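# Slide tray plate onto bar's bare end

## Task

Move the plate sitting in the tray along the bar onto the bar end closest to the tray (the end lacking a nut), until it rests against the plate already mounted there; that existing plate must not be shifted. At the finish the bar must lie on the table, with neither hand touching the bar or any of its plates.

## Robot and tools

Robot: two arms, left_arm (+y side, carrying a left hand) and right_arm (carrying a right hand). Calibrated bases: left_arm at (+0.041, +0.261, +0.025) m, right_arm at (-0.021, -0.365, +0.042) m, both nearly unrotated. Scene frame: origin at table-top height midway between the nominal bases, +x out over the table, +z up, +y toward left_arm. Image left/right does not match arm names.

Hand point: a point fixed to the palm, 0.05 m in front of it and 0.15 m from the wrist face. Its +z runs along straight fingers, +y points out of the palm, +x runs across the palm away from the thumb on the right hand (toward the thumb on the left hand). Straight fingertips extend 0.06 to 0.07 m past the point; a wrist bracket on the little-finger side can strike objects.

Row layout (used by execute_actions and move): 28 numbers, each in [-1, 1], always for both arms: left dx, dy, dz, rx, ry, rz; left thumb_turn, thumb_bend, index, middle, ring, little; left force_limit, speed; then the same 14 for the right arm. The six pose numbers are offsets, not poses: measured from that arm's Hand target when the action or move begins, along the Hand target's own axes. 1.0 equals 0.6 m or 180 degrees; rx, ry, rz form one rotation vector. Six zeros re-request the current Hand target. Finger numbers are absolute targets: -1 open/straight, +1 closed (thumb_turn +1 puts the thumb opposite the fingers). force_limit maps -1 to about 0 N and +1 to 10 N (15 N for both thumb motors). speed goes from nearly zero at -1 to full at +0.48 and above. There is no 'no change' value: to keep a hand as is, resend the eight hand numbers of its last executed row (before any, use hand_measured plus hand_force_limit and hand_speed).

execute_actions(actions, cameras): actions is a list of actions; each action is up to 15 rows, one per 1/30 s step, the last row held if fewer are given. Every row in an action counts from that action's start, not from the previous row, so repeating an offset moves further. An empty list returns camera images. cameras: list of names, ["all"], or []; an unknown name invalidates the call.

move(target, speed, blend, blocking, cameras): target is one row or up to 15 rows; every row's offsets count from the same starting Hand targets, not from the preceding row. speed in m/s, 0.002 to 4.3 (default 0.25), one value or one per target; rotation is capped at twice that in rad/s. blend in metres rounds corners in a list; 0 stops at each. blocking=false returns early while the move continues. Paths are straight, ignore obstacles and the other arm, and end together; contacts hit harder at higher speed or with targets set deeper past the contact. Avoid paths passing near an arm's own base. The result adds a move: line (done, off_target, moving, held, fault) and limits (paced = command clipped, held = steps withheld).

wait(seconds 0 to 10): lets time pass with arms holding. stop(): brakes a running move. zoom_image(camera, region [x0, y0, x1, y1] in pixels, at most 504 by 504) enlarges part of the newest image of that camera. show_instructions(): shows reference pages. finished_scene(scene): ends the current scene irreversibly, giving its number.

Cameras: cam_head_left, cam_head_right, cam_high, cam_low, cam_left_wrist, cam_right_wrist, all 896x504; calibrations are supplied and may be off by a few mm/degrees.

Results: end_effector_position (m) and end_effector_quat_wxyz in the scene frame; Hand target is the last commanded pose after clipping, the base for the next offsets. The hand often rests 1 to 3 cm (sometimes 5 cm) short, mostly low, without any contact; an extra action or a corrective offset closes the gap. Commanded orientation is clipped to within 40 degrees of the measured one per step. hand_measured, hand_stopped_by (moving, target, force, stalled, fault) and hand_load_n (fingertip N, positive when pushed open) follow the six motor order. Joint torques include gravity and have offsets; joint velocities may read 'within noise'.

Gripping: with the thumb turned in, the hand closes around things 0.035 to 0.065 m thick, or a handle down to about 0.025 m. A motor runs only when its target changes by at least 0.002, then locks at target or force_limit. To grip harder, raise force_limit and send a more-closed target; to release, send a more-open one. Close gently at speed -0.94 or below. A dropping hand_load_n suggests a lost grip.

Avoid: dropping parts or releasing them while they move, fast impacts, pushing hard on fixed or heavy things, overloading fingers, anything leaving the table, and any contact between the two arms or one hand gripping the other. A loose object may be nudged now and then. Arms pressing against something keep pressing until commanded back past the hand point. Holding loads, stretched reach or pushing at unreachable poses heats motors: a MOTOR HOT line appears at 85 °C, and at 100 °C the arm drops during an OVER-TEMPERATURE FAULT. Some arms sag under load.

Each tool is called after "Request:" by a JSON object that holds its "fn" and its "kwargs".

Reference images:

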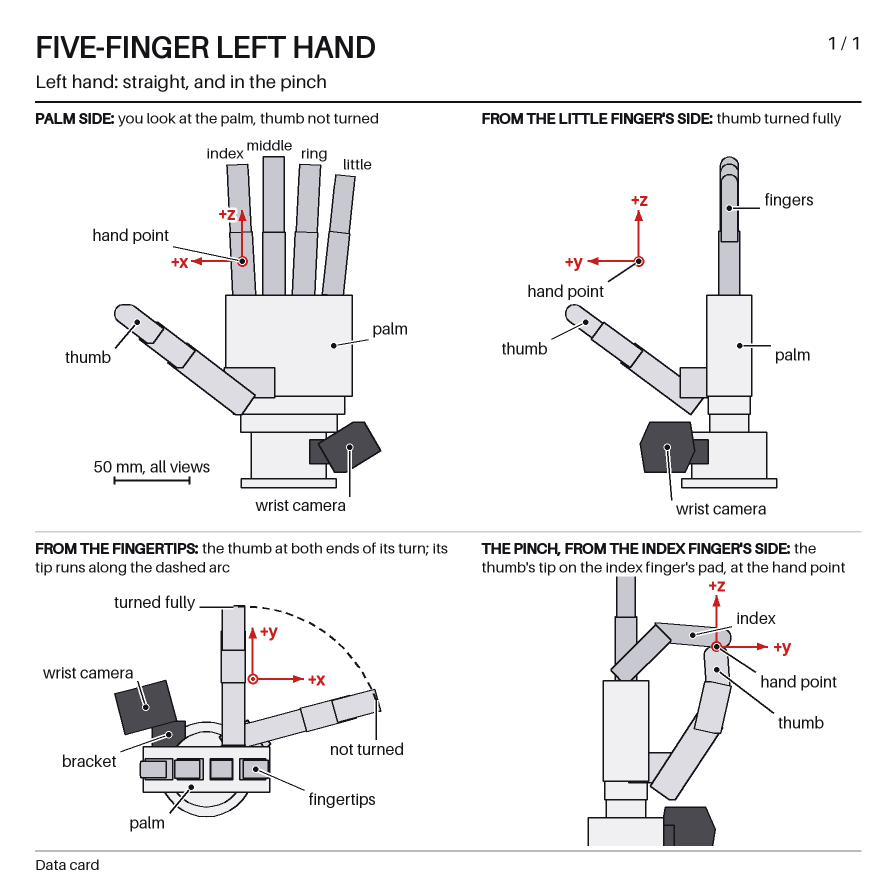

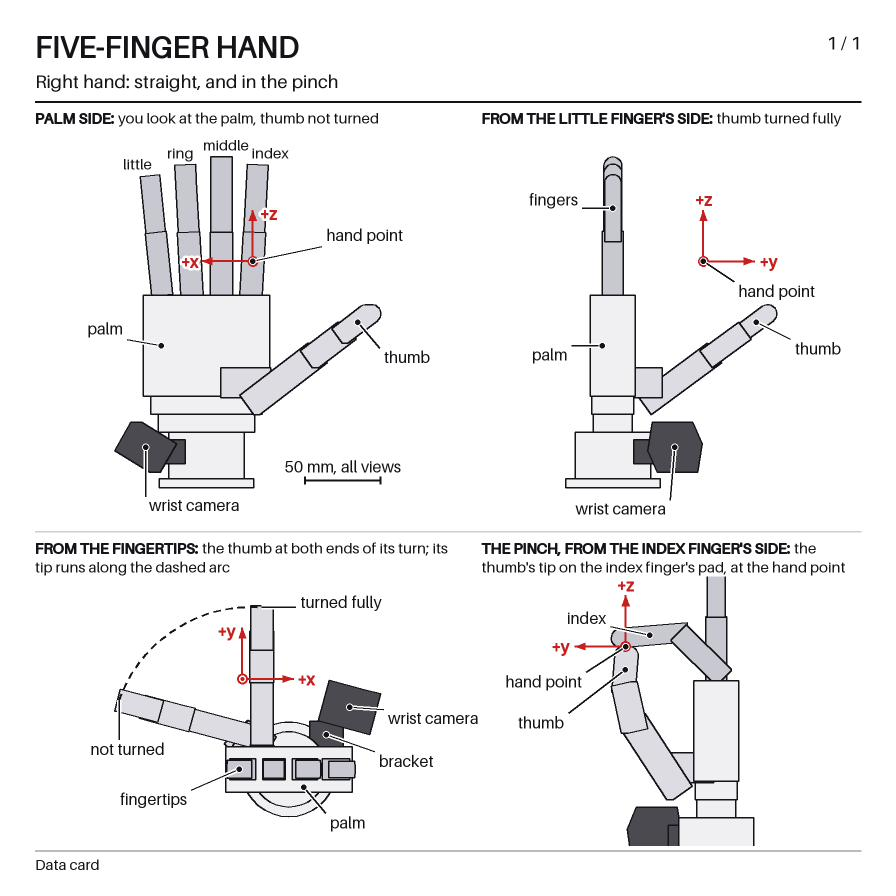

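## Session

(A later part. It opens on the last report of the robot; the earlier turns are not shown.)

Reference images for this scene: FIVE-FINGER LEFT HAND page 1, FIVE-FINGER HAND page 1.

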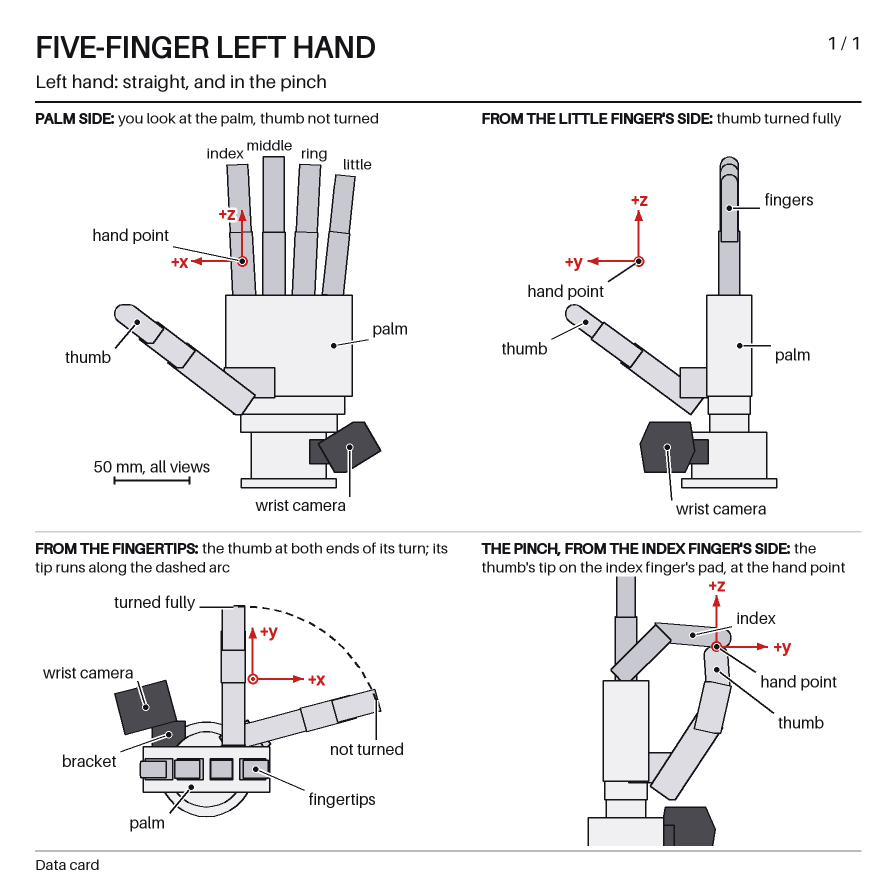

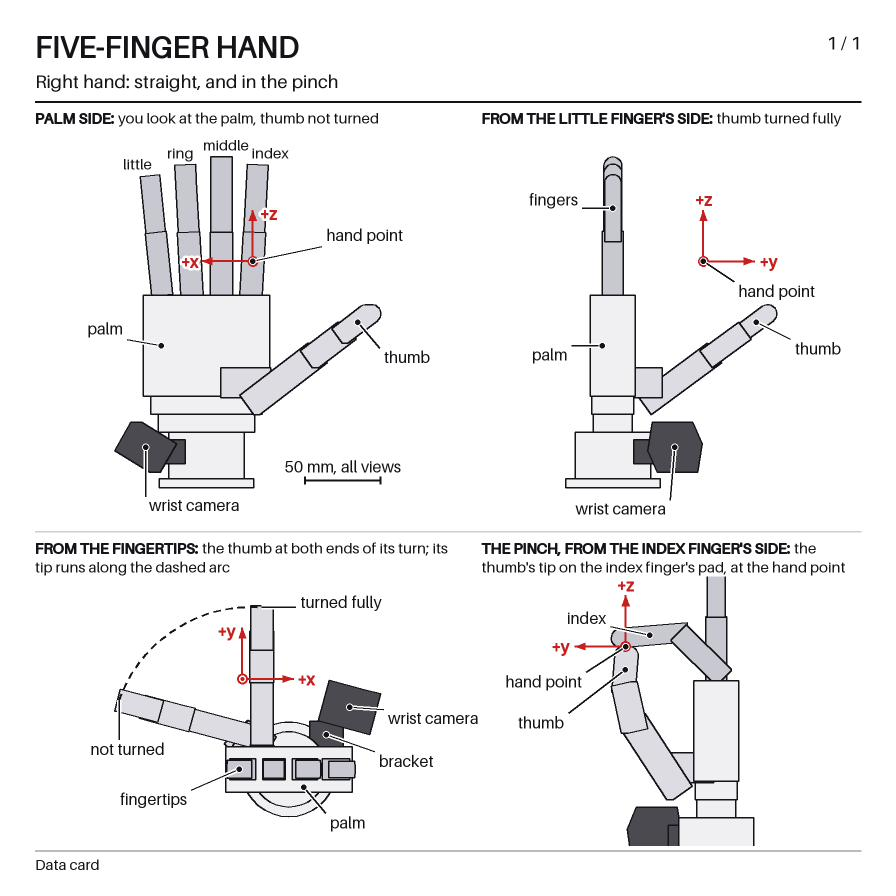

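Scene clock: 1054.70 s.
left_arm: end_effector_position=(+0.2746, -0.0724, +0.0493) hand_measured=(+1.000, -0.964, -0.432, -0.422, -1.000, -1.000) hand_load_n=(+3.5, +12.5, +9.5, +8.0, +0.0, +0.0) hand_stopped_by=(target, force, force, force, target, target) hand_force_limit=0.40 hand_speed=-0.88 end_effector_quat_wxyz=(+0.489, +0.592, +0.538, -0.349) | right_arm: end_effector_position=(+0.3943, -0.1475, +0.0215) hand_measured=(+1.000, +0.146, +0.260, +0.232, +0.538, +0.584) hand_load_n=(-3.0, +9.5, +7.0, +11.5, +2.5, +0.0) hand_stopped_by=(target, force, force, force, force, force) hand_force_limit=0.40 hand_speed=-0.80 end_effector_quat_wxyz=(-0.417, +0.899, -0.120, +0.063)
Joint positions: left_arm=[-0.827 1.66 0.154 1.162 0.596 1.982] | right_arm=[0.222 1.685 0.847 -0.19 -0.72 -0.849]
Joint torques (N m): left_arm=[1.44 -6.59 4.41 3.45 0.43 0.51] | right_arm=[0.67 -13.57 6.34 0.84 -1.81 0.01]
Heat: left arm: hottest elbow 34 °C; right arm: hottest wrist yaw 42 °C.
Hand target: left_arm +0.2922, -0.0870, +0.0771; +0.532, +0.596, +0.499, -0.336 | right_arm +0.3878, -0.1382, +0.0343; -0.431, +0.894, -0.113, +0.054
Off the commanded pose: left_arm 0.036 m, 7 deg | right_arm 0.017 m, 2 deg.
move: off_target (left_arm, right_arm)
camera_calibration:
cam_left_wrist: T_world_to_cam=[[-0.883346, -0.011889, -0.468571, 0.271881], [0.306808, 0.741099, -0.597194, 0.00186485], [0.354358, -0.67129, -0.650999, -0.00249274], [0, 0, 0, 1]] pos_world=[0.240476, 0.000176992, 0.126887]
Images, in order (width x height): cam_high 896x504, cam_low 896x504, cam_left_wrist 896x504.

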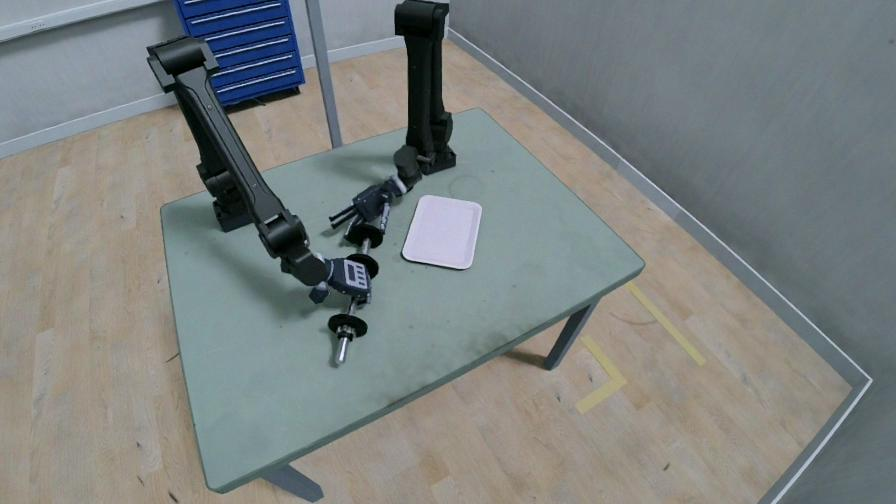

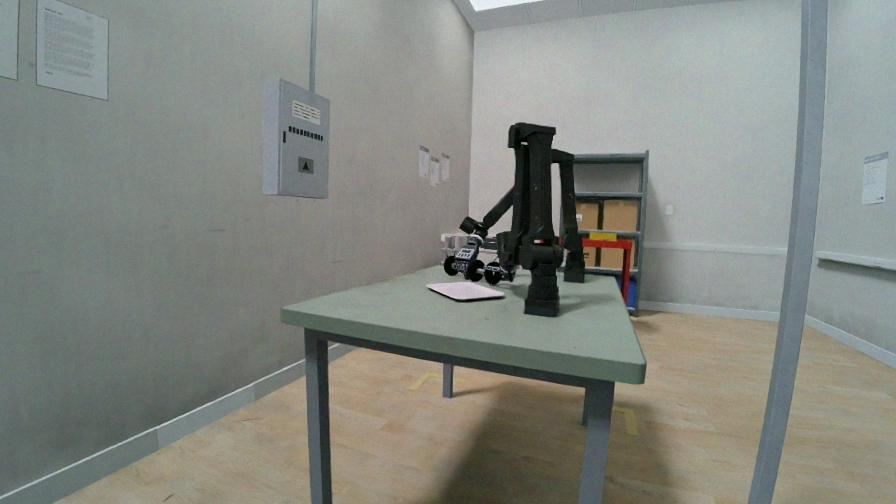

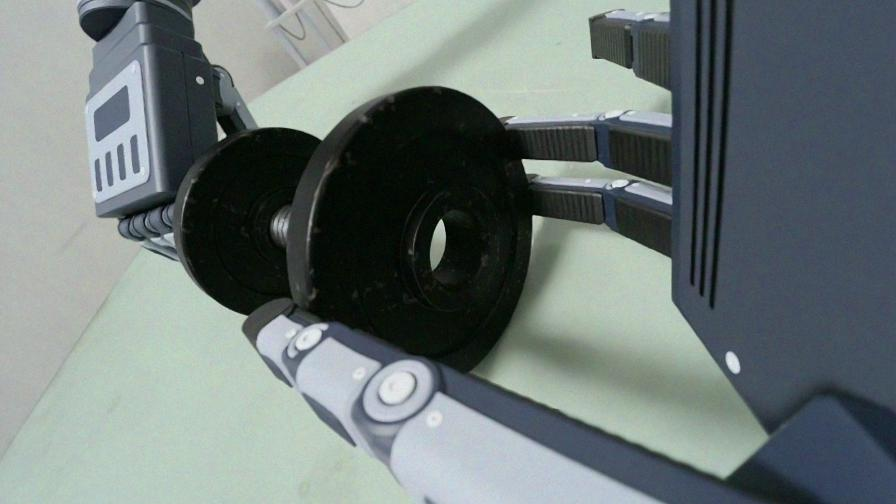

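Request:
{"fn": "move", "kwargs": {"target": [0.004, 0.0052, -0.0065, 0, 0, 0, 1, -0.6, -0.1, -0.05, -1, -1, 0.4, -0.88, 0, 0, 0, 0, 0, 0, 1, 0.56, 0.64, 0.64, 0.74, 0.74, 0.4, -0.8], "speed": 0.04, "cameras": ["cam_left_wrist","cam_high","cam_low"]}}

Request:
{"fn": "zoom_image", "kwargs": {"camera": "cam_left_wrist", "region": [380, 180, 520, 300]}}

Request:
{"fn": "zoom_image", "kwargs": {"camera": "cam_high", "region": [340, 200, 400, 260]}}

Request:
{"fn": "zoom_image", "kwargs": {"camera": "cam_low", "region": [460, 250, 520, 295]}}

Scene clock: 1077.63 s.
left_arm: end_effector_position=(+0.2785, -0.0691, +0.0500) hand_measured=(+1.000, -0.964, -0.432, -0.422, -1.000, -1.000) hand_load_n=(+4.0, +12.5, +9.5, +7.5, +0.0, +0.0) hand_stopped_by=(target, force, force, force, target, target) hand_force_limit=0.40 hand_speed=-0.88 end_effector_quat_wxyz=(+0.490, +0.591, +0.537, -0.349) | right_arm: end_effector_position=(+0.3943, -0.1475, +0.0215) hand_measured=(+1.000, +0.146, +0.260, +0.232, +0.538, +0.584) hand_load_n=(-3.0, +9.5, +7.0, +11.5, +2.5, +0.0) hand_stopped_by=(target, force, force, force, force, force) hand_force_limit=0.40 hand_speed=-0.80 end_effector_quat_wxyz=(-0.417, +0.899, -0.120, +0.063)
Joint positions: left_arm=[-0.804 1.66 0.154 1.162 0.617 1.989] | right_arm=[0.222 1.685 0.847 -0.19 -0.72 -0.849]
Joint torques (N m): left_arm=[0.91 -6.36 4.21 3.4 0.46 0.5] | right_arm=[0.79 -13.57 6.34 0.79 -1.8 0]
Heat: left arm: hottest elbow 34 °C; right arm: hottest wrist yaw 42 °C.
Hand target: left_arm +0.2954, -0.0823, +0.0767; +0.532, +0.596, +0.499, -0.336 | right_arm +0.3878, -0.1382, +0.0343; -0.431, +0.894, -0.113, +0.054
Off the commanded pose: left_arm 0.034 m, 7 deg | right_arm 0.017 m, 2 deg.
move: off_target (left_arm, right_arm)
camera_calibration:
cam_left_wrist: T_world_to_cam=[[-0.882709, -0.0144306, -0.469698, 0.275381], [0.306999, 0.739032, -0.599653, -0.00134393], [0.355775, -0.673516, -0.64792, -0.00192893], [0, 0, 0, 1]] pos_world=[0.24418, 0.00366793, 0.12729]
Images, in order (width x height): cam_high 896x504, cam_low 896x504, cam_left_wrist 896x504.

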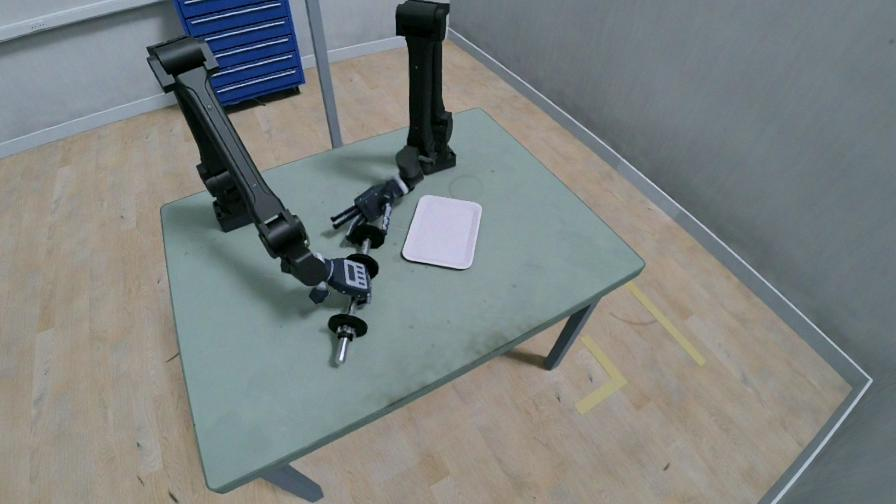

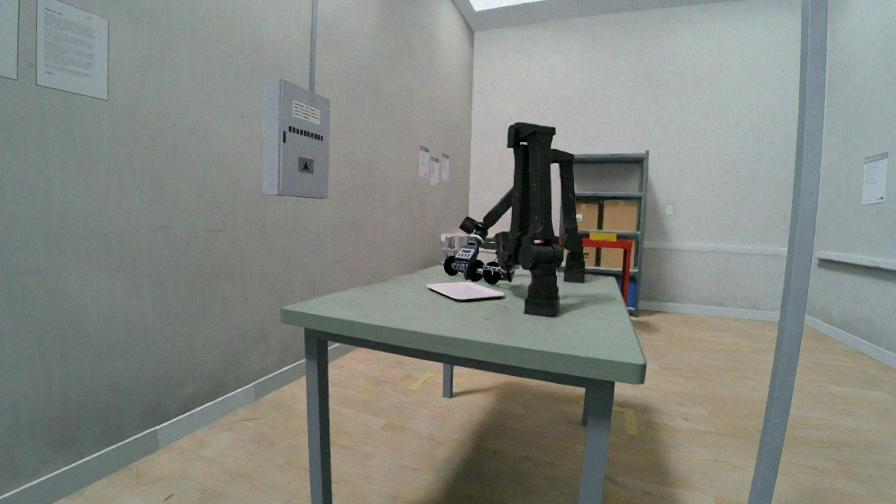

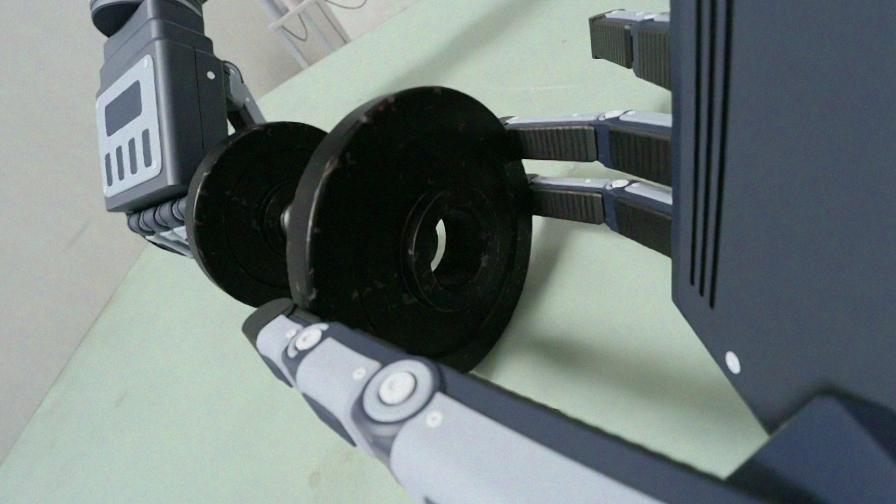

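Scaled by 3.600.

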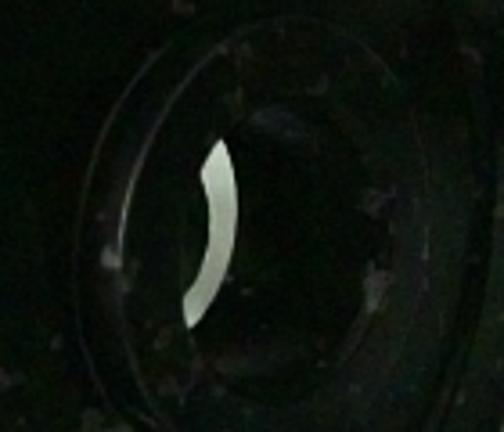

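Scaled by 8.400.

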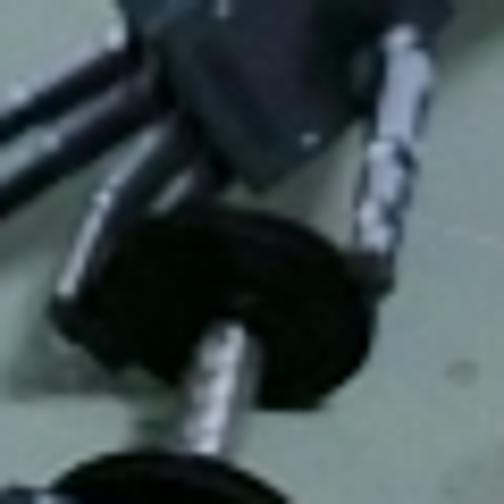

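Scaled by 8.400.

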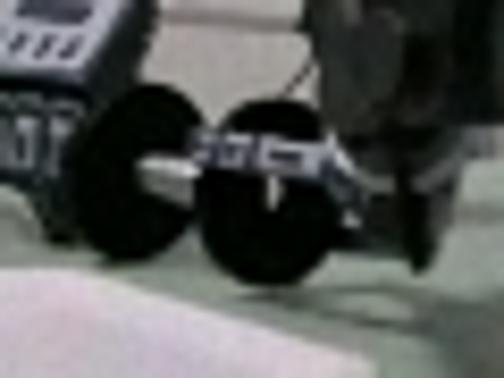

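Request:
{"fn": "move", "kwargs": {"target": [0.0033, 0.0253, 0.0215, 0, 0, 0, 1, -0.6, -0.1, -0.05, -1, -1, 0.4, -0.88, 0, 0, 0, 0, 0, 0, 1, 0.56, 0.64, 0.64, 0.74, 0.74, 0.4, -0.8], "speed": 0.03, "cameras": ["cam_left_wrist","cam_high","cam_low","cam_head_right"]}}

Request:
{"fn": "zoom_image", "kwargs": {"camera": "cam_left_wrist", "region": [380, 180, 520, 300]}}

Request:
{"fn": "zoom_image", "kwargs": {"camera": "cam_high", "region": [340, 200, 400, 260]}}

Request:
{"fn": "zoom_image", "kwargs": {"camera": "cam_head_right", "region": [420, 310, 520, 410]}}

Scene clock: 1091.10 s.
left_arm: end_effector_position=(+0.2914, -0.0774, +0.0485) hand_measured=(+1.000, -0.964, -0.432, -0.422, -1.000, -1.000) hand_load_n=(+4.5, +12.5, +10.0, +7.5, +0.0, +0.0) hand_stopped_by=(target, force, force, force, target, target) hand_force_limit=0.40 hand_speed=-0.88 end_effector_quat_wxyz=(+0.490, +0.589, +0.538, -0.351) | right_arm: end_effector_position=(+0.3942, -0.1476, +0.0215) hand_measured=(+1.000, +0.146, +0.260, +0.232, +0.538, +0.584) hand_load_n=(-3.0, +9.5, +7.5, +11.5, +2.5, +0.0) hand_stopped_by=(target, force, force, force, force, force) hand_force_limit=0.40 hand_speed=-0.80 end_effector_quat_wxyz=(-0.417, +0.899, -0.120, +0.063)
Joint positions: left_arm=[-0.788 1.679 0.194 1.139 0.634 1.99] | right_arm=[0.222 1.685 0.847 -0.191 -0.721 -0.85]
Joint torques (N m): left_arm=[1.49 -7.06 5.15 2.82 0.47 0.54] | right_arm=[0.73 -13.51 6.35 0.84 -1.79 0.01]
Heat: left arm: hottest elbow 34 °C; right arm: hottest wrist yaw 43 °C.
Hand target: left_arm +0.3121, -0.0935, +0.0768; +0.532, +0.596, +0.499, -0.336 | right_arm +0.3878, -0.1382, +0.0343; -0.431, +0.894, -0.113, +0.054
Off the commanded pose: left_arm 0.038 m, 7 deg | right_arm 0.017 m, 2 deg.
move: off_target (left_arm, right_arm)
camera_calibration:
cam_left_wrist: T_world_to_cam=[[-0.884661, -0.0161056, -0.465957, 0.286317], [0.304006, 0.737802, -0.602684, 0.00081475], [0.353491, -0.674825, -0.647809, -0.0125185], [0, 0, 0, 1]] pos_world=[0.257471, -0.00443762, 0.125793]
Images, in order (width x height): cam_head_right 896x504, cam_high 896x504, cam_low 896x504, cam_left_wrist 896x504.

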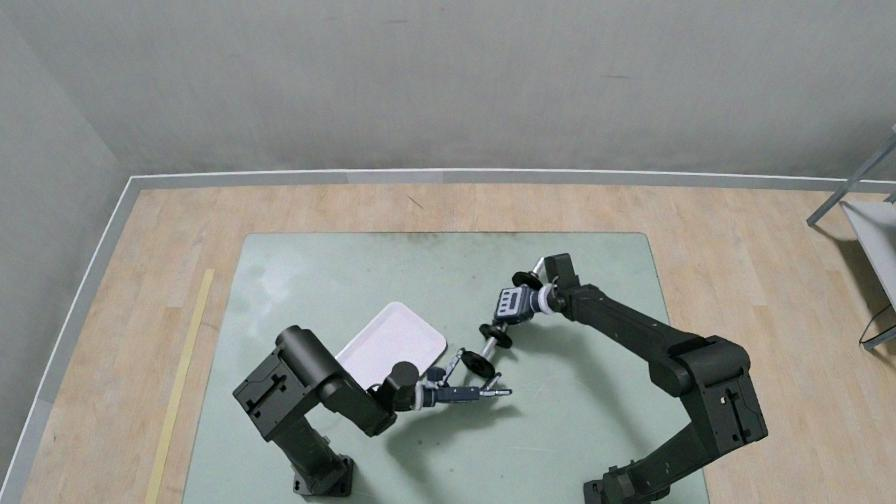

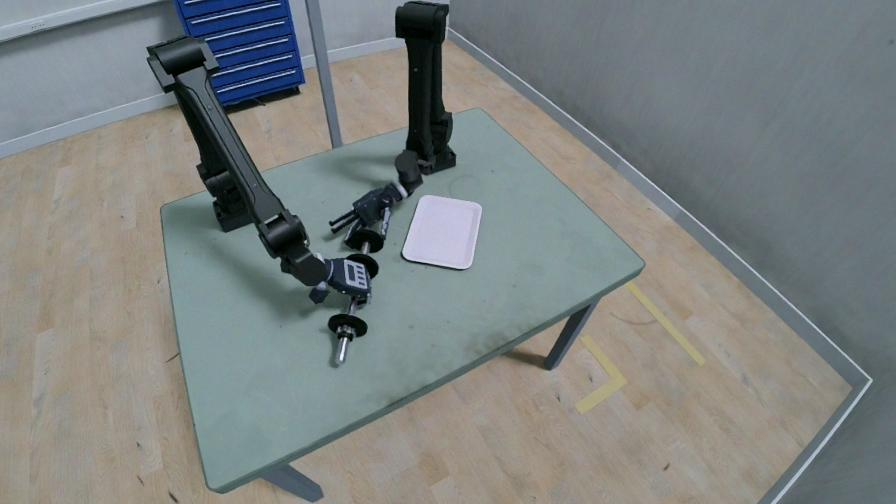

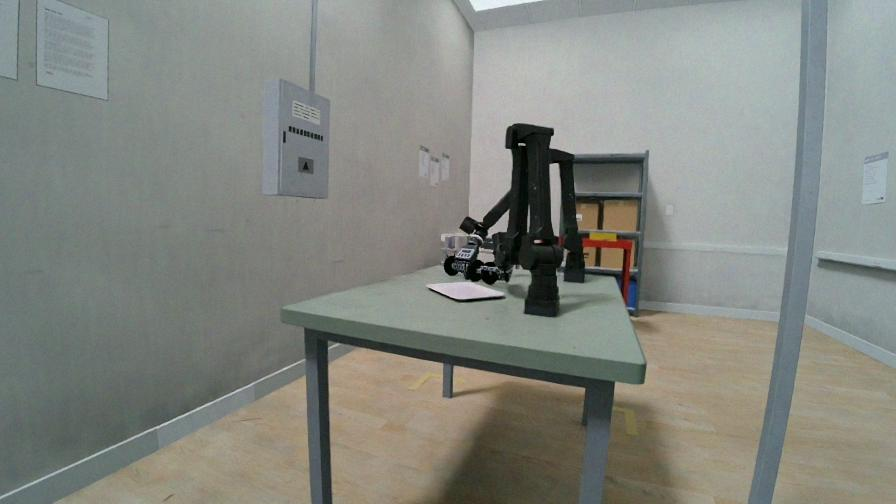

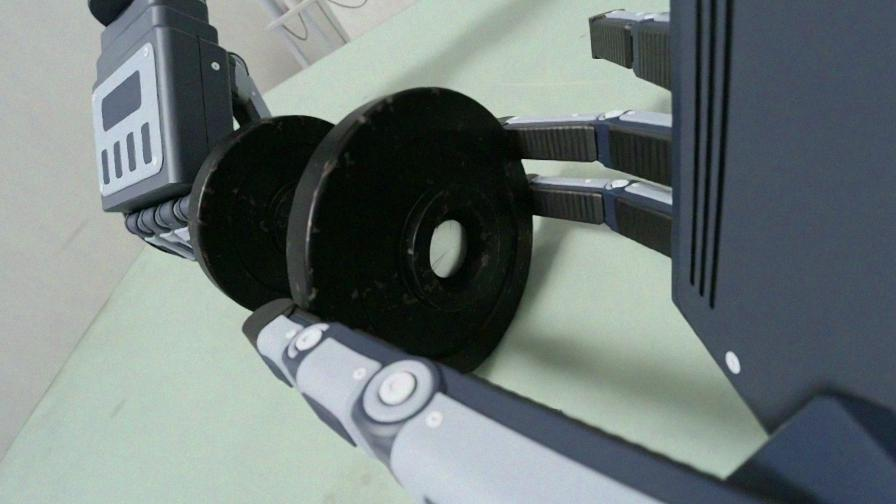

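Scaled by 3.600.

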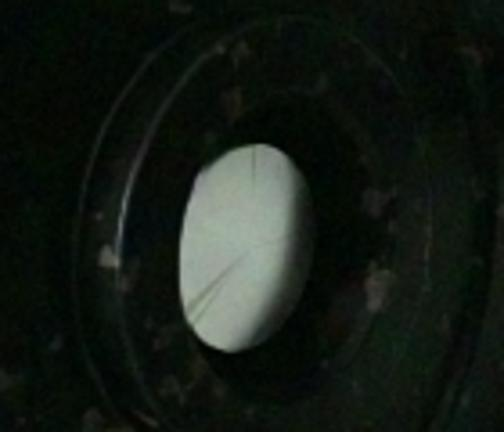

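Scaled by 8.400.

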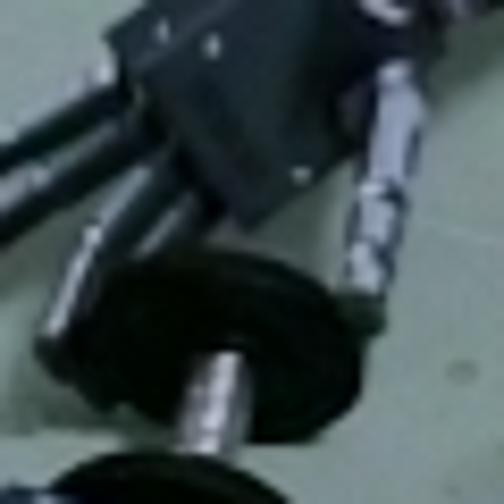

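Scaled by 5.040.

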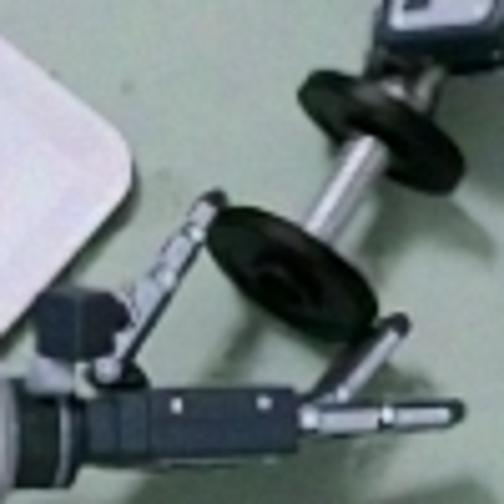

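Request:
{"fn": "move", "kwargs": {"target": [0.005, 0.038, 0.0323, 0, 0, 0, 1, -0.6, -0.1, -0.05, -1, -1, 0.4, -0.88, 0, 0, 0, 0, 0, 0, 1, 0.56, 0.64, 0.64, 0.74, 0.74, 0.4, -0.8], "speed": 0.04, "cameras": ["cam_left_wrist","cam_high","cam_low","cam_head_right"]}}

Request:
{"fn": "zoom_image", "kwargs": {"camera": "cam_high", "region": [340, 200, 400, 260]}}

Request:
{"fn": "zoom_image", "kwargs": {"camera": "cam_head_right", "region": [420, 310, 520, 410]}}

Scene clock: 1101.60 s.
left_arm: end_effector_position=(+0.3167, -0.0949, +0.0488) hand_measured=(+1.000, -0.964, -0.432, -0.422, -1.000, -1.000) hand_load_n=(+4.0, +12.5, +10.0, +7.5, +0.0, +0.0) hand_stopped_by=(target, force, force, force, target, target) hand_force_limit=0.40 hand_speed=-0.88 end_effector_quat_wxyz=(+0.492, +0.588, +0.537, -0.351) | right_arm: end_effector_position=(+0.3942, -0.1476, +0.0215) hand_measured=(+1.000, +0.146, +0.260, +0.232, +0.538, +0.584) hand_load_n=(-3.0, +9.5, +7.0, +11.5, +2.5, +0.5) hand_stopped_by=(target, force, force, force, force, force) hand_force_limit=0.40 hand_speed=-0.80 end_effector_quat_wxyz=(-0.417, +0.899, -0.120, +0.063)
Joint positions: left_arm=[-0.767 1.706 0.274 1.088 0.653 1.997] | right_arm=[0.222 1.685 0.847 -0.191 -0.721 -0.85]
Joint torques (N m): left_arm=[1.44 -7.88 5.61 2.63 0.48 0.55] | right_arm=[0.67 -13.63 6.34 0.85 -1.79 0.02]
Heat: left arm: hottest elbow 34 °C; right arm: hottest wrist yaw 42 °C.
Hand target: left_arm +0.3372, -0.1101, +0.0768; +0.532, +0.596, +0.499, -0.336 | right_arm +0.3878, -0.1382, +0.0343; -0.431, +0.894, -0.113, +0.054
Off the commanded pose: left_arm 0.038 m, 7 deg | right_arm 0.017 m, 2 deg.
move: off_target (left_arm, right_arm)
camera_calibration:
cam_left_wrist: T_world_to_cam=[[-0.883517, -0.0193954, -0.467997, 0.307935], [0.304539, 0.735352, -0.605404, 0.00585734], [0.355884, -0.677408, -0.643789, -0.0342687], [0, 0, 0, 1]] pos_world=[0.282478, -0.0215486, 0.125597]
Images, in order (width x height): cam_head_right 896x504, cam_high 896x504, cam_low 896x504, cam_left_wrist 896x504.

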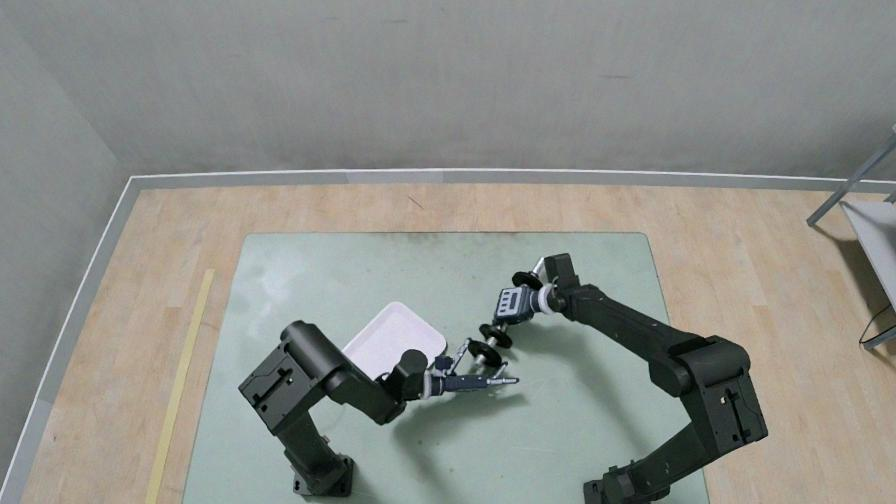

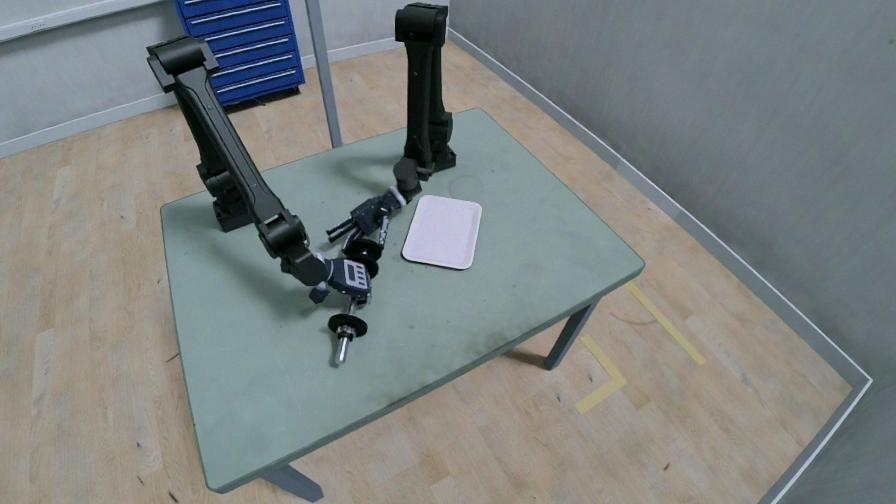

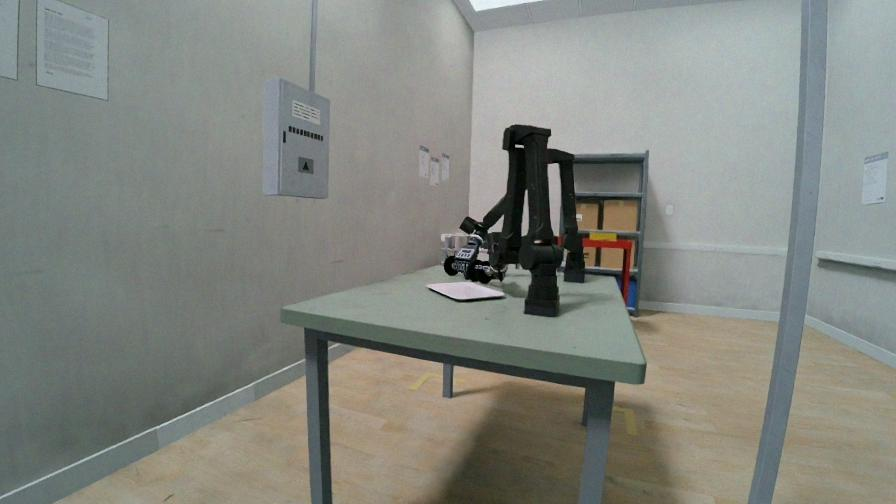

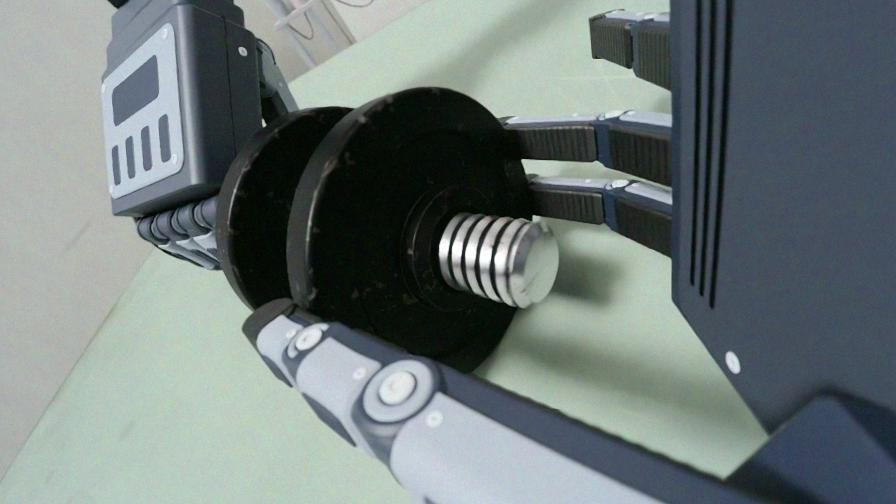

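Scaled by 8.400.

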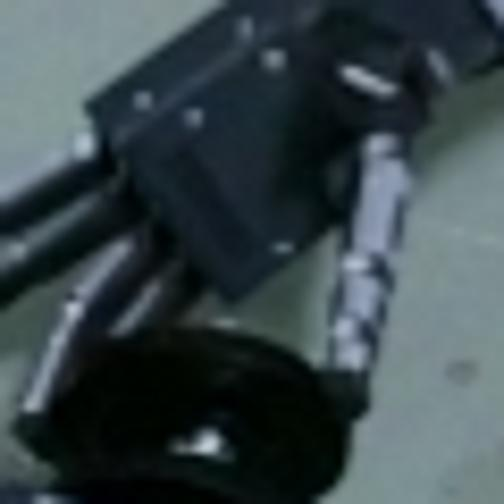

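Scaled by 5.040.

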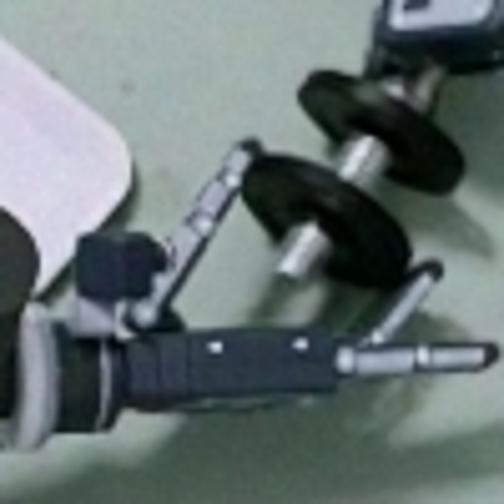

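Request:
{"fn": "move", "kwargs": {"target": [0.0033, 0.0253, 0.0215, 0, 0, 0, 1, -0.6, -0.1, -0.05, -1, -1, 0.4, -0.88, 0, 0, 0, 0, 0, 0, 1, 0.56, 0.64, 0.64, 0.74, 0.74, 0.4, -0.8], "speed": 0.04, "cameras": ["cam_left_wrist","cam_head_right"]}}

Request:
{"fn": "zoom_image", "kwargs": {"camera": "cam_head_right", "region": [420, 310, 520, 410]}}

Scene clock: 1116.27 s.
left_arm: end_effector_position=(+0.3335, -0.1066, +0.0492) hand_measured=(+1.000, -0.964, -0.432, -0.422, -1.000, -1.000) hand_load_n=(+3.5, +12.5, +9.5, +7.5, +0.0, +0.0) hand_stopped_by=(target, force, force, force, target, target) hand_force_limit=0.40 hand_speed=-0.88 end_effector_quat_wxyz=(+0.494, +0.588, +0.535, -0.351) | right_arm: end_effector_position=(+0.3942, -0.1476, +0.0215) hand_measured=(+1.000, +0.146, +0.260, +0.232, +0.538, +0.584) hand_load_n=(-3.0, +10.0, +7.0, +11.5, +2.5, +0.0) hand_stopped_by=(target, force, force, force, force, force) hand_force_limit=0.40 hand_speed=-0.80 end_effector_quat_wxyz=(-0.417, +0.899, -0.120, +0.063)
Joint positions: left_arm=[-0.755 1.727 0.327 1.055 0.665 2.003] | right_arm=[0.222 1.685 0.847 -0.191 -0.721 -0.85]
Joint torques (N m): left_arm=[1.49 -8.18 5.85 2.55 0.47 0.47] | right_arm=[0.91 -13.57 6.34 0.88 -1.77 0.02]
Heat: left arm: hottest elbow 34 °C; right arm: hottest wrist yaw 42 °C.
Hand target: left_arm +0.3538, -0.1212, +0.0767; +0.532, +0.596, +0.499, -0.336 | right_arm +0.3878, -0.1382, +0.0343; -0.431, +0.894, -0.113, +0.054
Off the commanded pose: left_arm 0.037 m, 6 deg | right_arm 0.017 m, 2 deg.
move: off_target (left_arm, right_arm)
camera_calibration:
cam_left_wrist: T_world_to_cam=[[-0.881468, -0.0196224, -0.471835, 0.322161], [0.308029, 0.733443, -0.605953, 0.00825384], [0.357955, -0.679467, -0.640463, -0.0490417], [0, 0, 0, 1]] pos_world=[0.298987, -0.0330544, 0.125599]
Images, in order (width x height): cam_head_right 896x504, cam_left_wrist 896x504.

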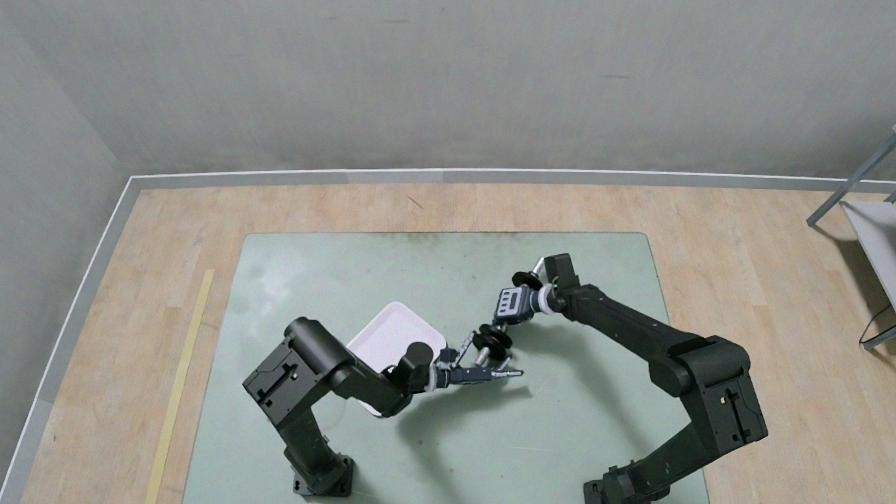

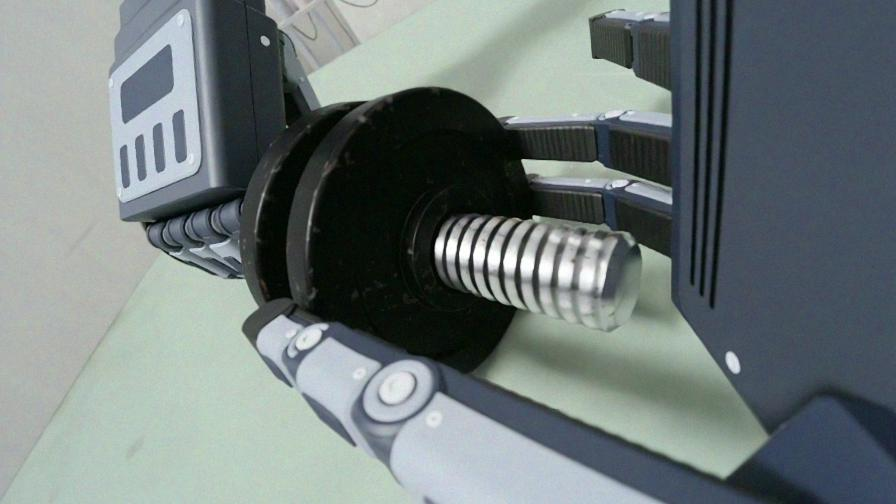

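Scaled by 5.040.

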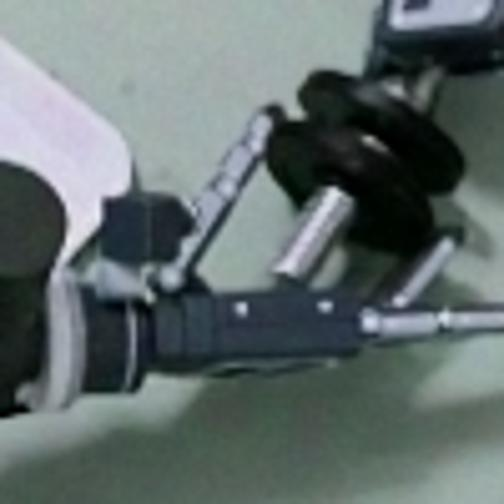

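Request:
{"fn": "move", "kwargs": {"target": [0.002, 0.0152, 0.0129, 0, 0, 0, 1, -0.6, -0.1, -0.05, -1, -1, 0.4, -0.88, 0, 0, 0, 0, 0, 0, 1, 0.56, 0.64, 0.64, 0.74, 0.74, 0.4, -0.8], "speed": 0.03, "cameras": ["cam_left_wrist","cam_head_right","cam_head_left"]}}

Request:
{"fn": "zoom_image", "kwargs": {"camera": "cam_head_right", "region": [450, 310, 550, 390]}}

Request:
{"fn": "zoom_image", "kwargs": {"camera": "cam_head_left", "region": [450, 310, 550, 390]}}

Scene clock: 1130.40 s.
left_arm: end_effector_position=(+0.3405, -0.1110, +0.0491) hand_measured=(+1.000, -0.964, -0.432, -0.422, -1.000, -1.000) hand_load_n=(+3.0, +13.5, +8.0, +6.0, +0.5, +0.0) hand_stopped_by=(target, force, force, force, target, target) hand_force_limit=0.40 hand_speed=-0.88 end_effector_quat_wxyz=(+0.494, +0.589, +0.535, -0.351) | right_arm: end_effector_position=(+0.3941, -0.1476, +0.0215) hand_measured=(+1.000, +0.146, +0.260, +0.232, +0.538, +0.584) hand_load_n=(-3.0, +9.5, +7.0, +11.5, +2.5, +0.5) hand_stopped_by=(target, force, force, force, force, force) hand_force_limit=0.40 hand_speed=-0.80 end_effector_quat_wxyz=(-0.417, +0.899, -0.120, +0.063)
Joint positions: left_arm=[-0.749 1.734 0.349 1.039 0.671 2.008] | right_arm=[0.222 1.685 0.847 -0.191 -0.722 -0.85]
Joint torques (N m): left_arm=[1.79 -8.35 6.68 2.32 0.47 0.51] | right_arm=[0.91 -13.51 6.38 0.85 -1.78 0.01]
Heat: left arm: hottest elbow 34 °C; right arm: hottest wrist yaw 42 °C.
Hand target: left_arm +0.3638, -0.1278, +0.0766; +0.532, +0.596, +0.499, -0.336 | right_arm +0.3878, -0.1381, +0.0343; -0.431, +0.894, -0.113, +0.054
Off the commanded pose: left_arm 0.040 m, 6 deg | right_arm 0.017 m, 2 deg.
move: off_target (left_arm, right_arm)
camera_calibration:
cam_left_wrist: T_world_to_cam=[[-0.880798, -0.0184334, -0.473133, 0.328201], [0.309826, 0.733188, -0.605346, 0.0086274], [0.358054, -0.679776, -0.64008, -0.0546917], [0, 0, 0, 1]] pos_world=[0.305989, -0.0374538, 0.125498]
Images, in order (width x height): cam_head_left 896x504, cam_head_right 896x504, cam_left_wrist 896x504.

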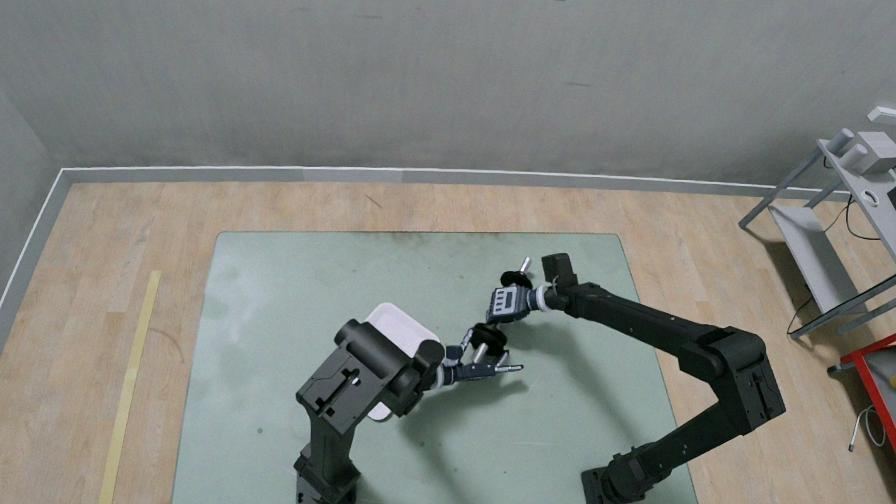

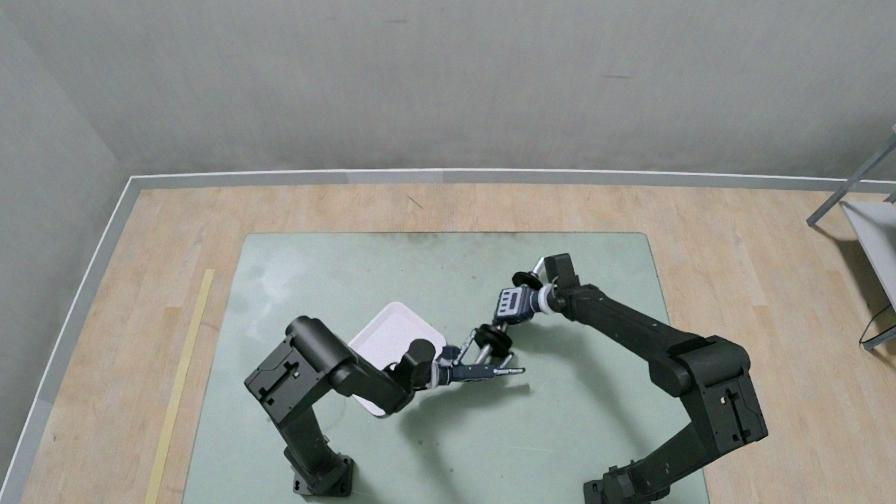

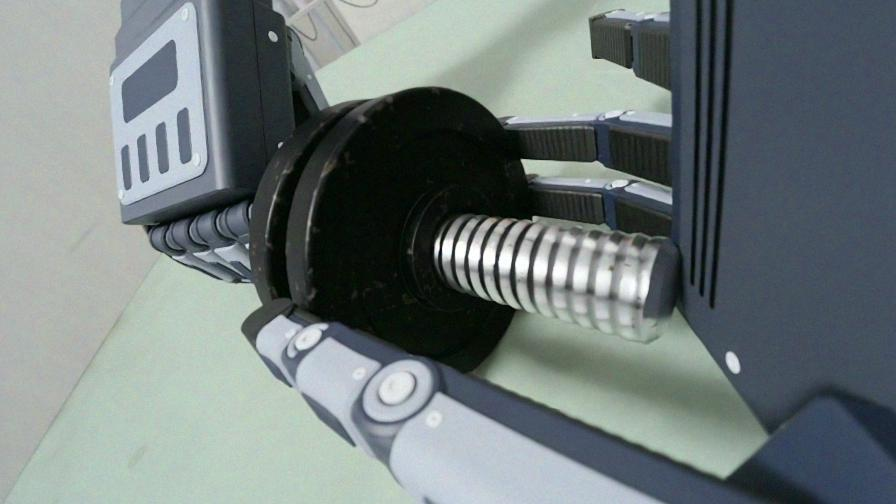

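Scaled by 5.040.

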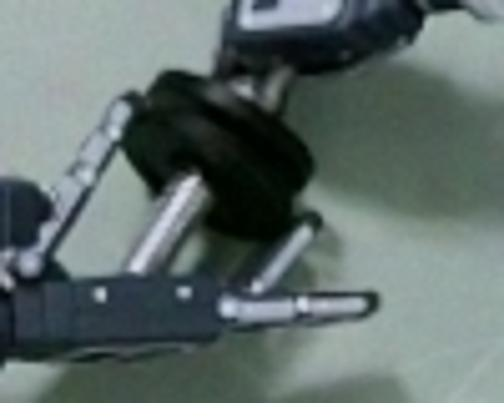

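Scaled by 5.040.

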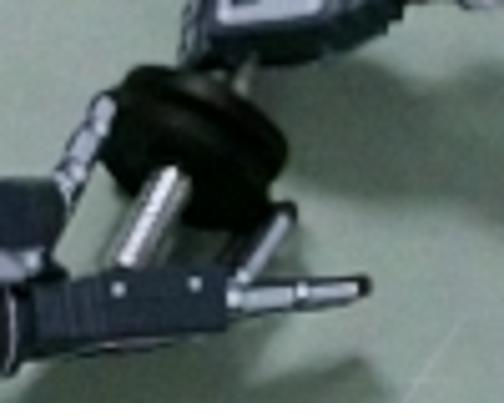

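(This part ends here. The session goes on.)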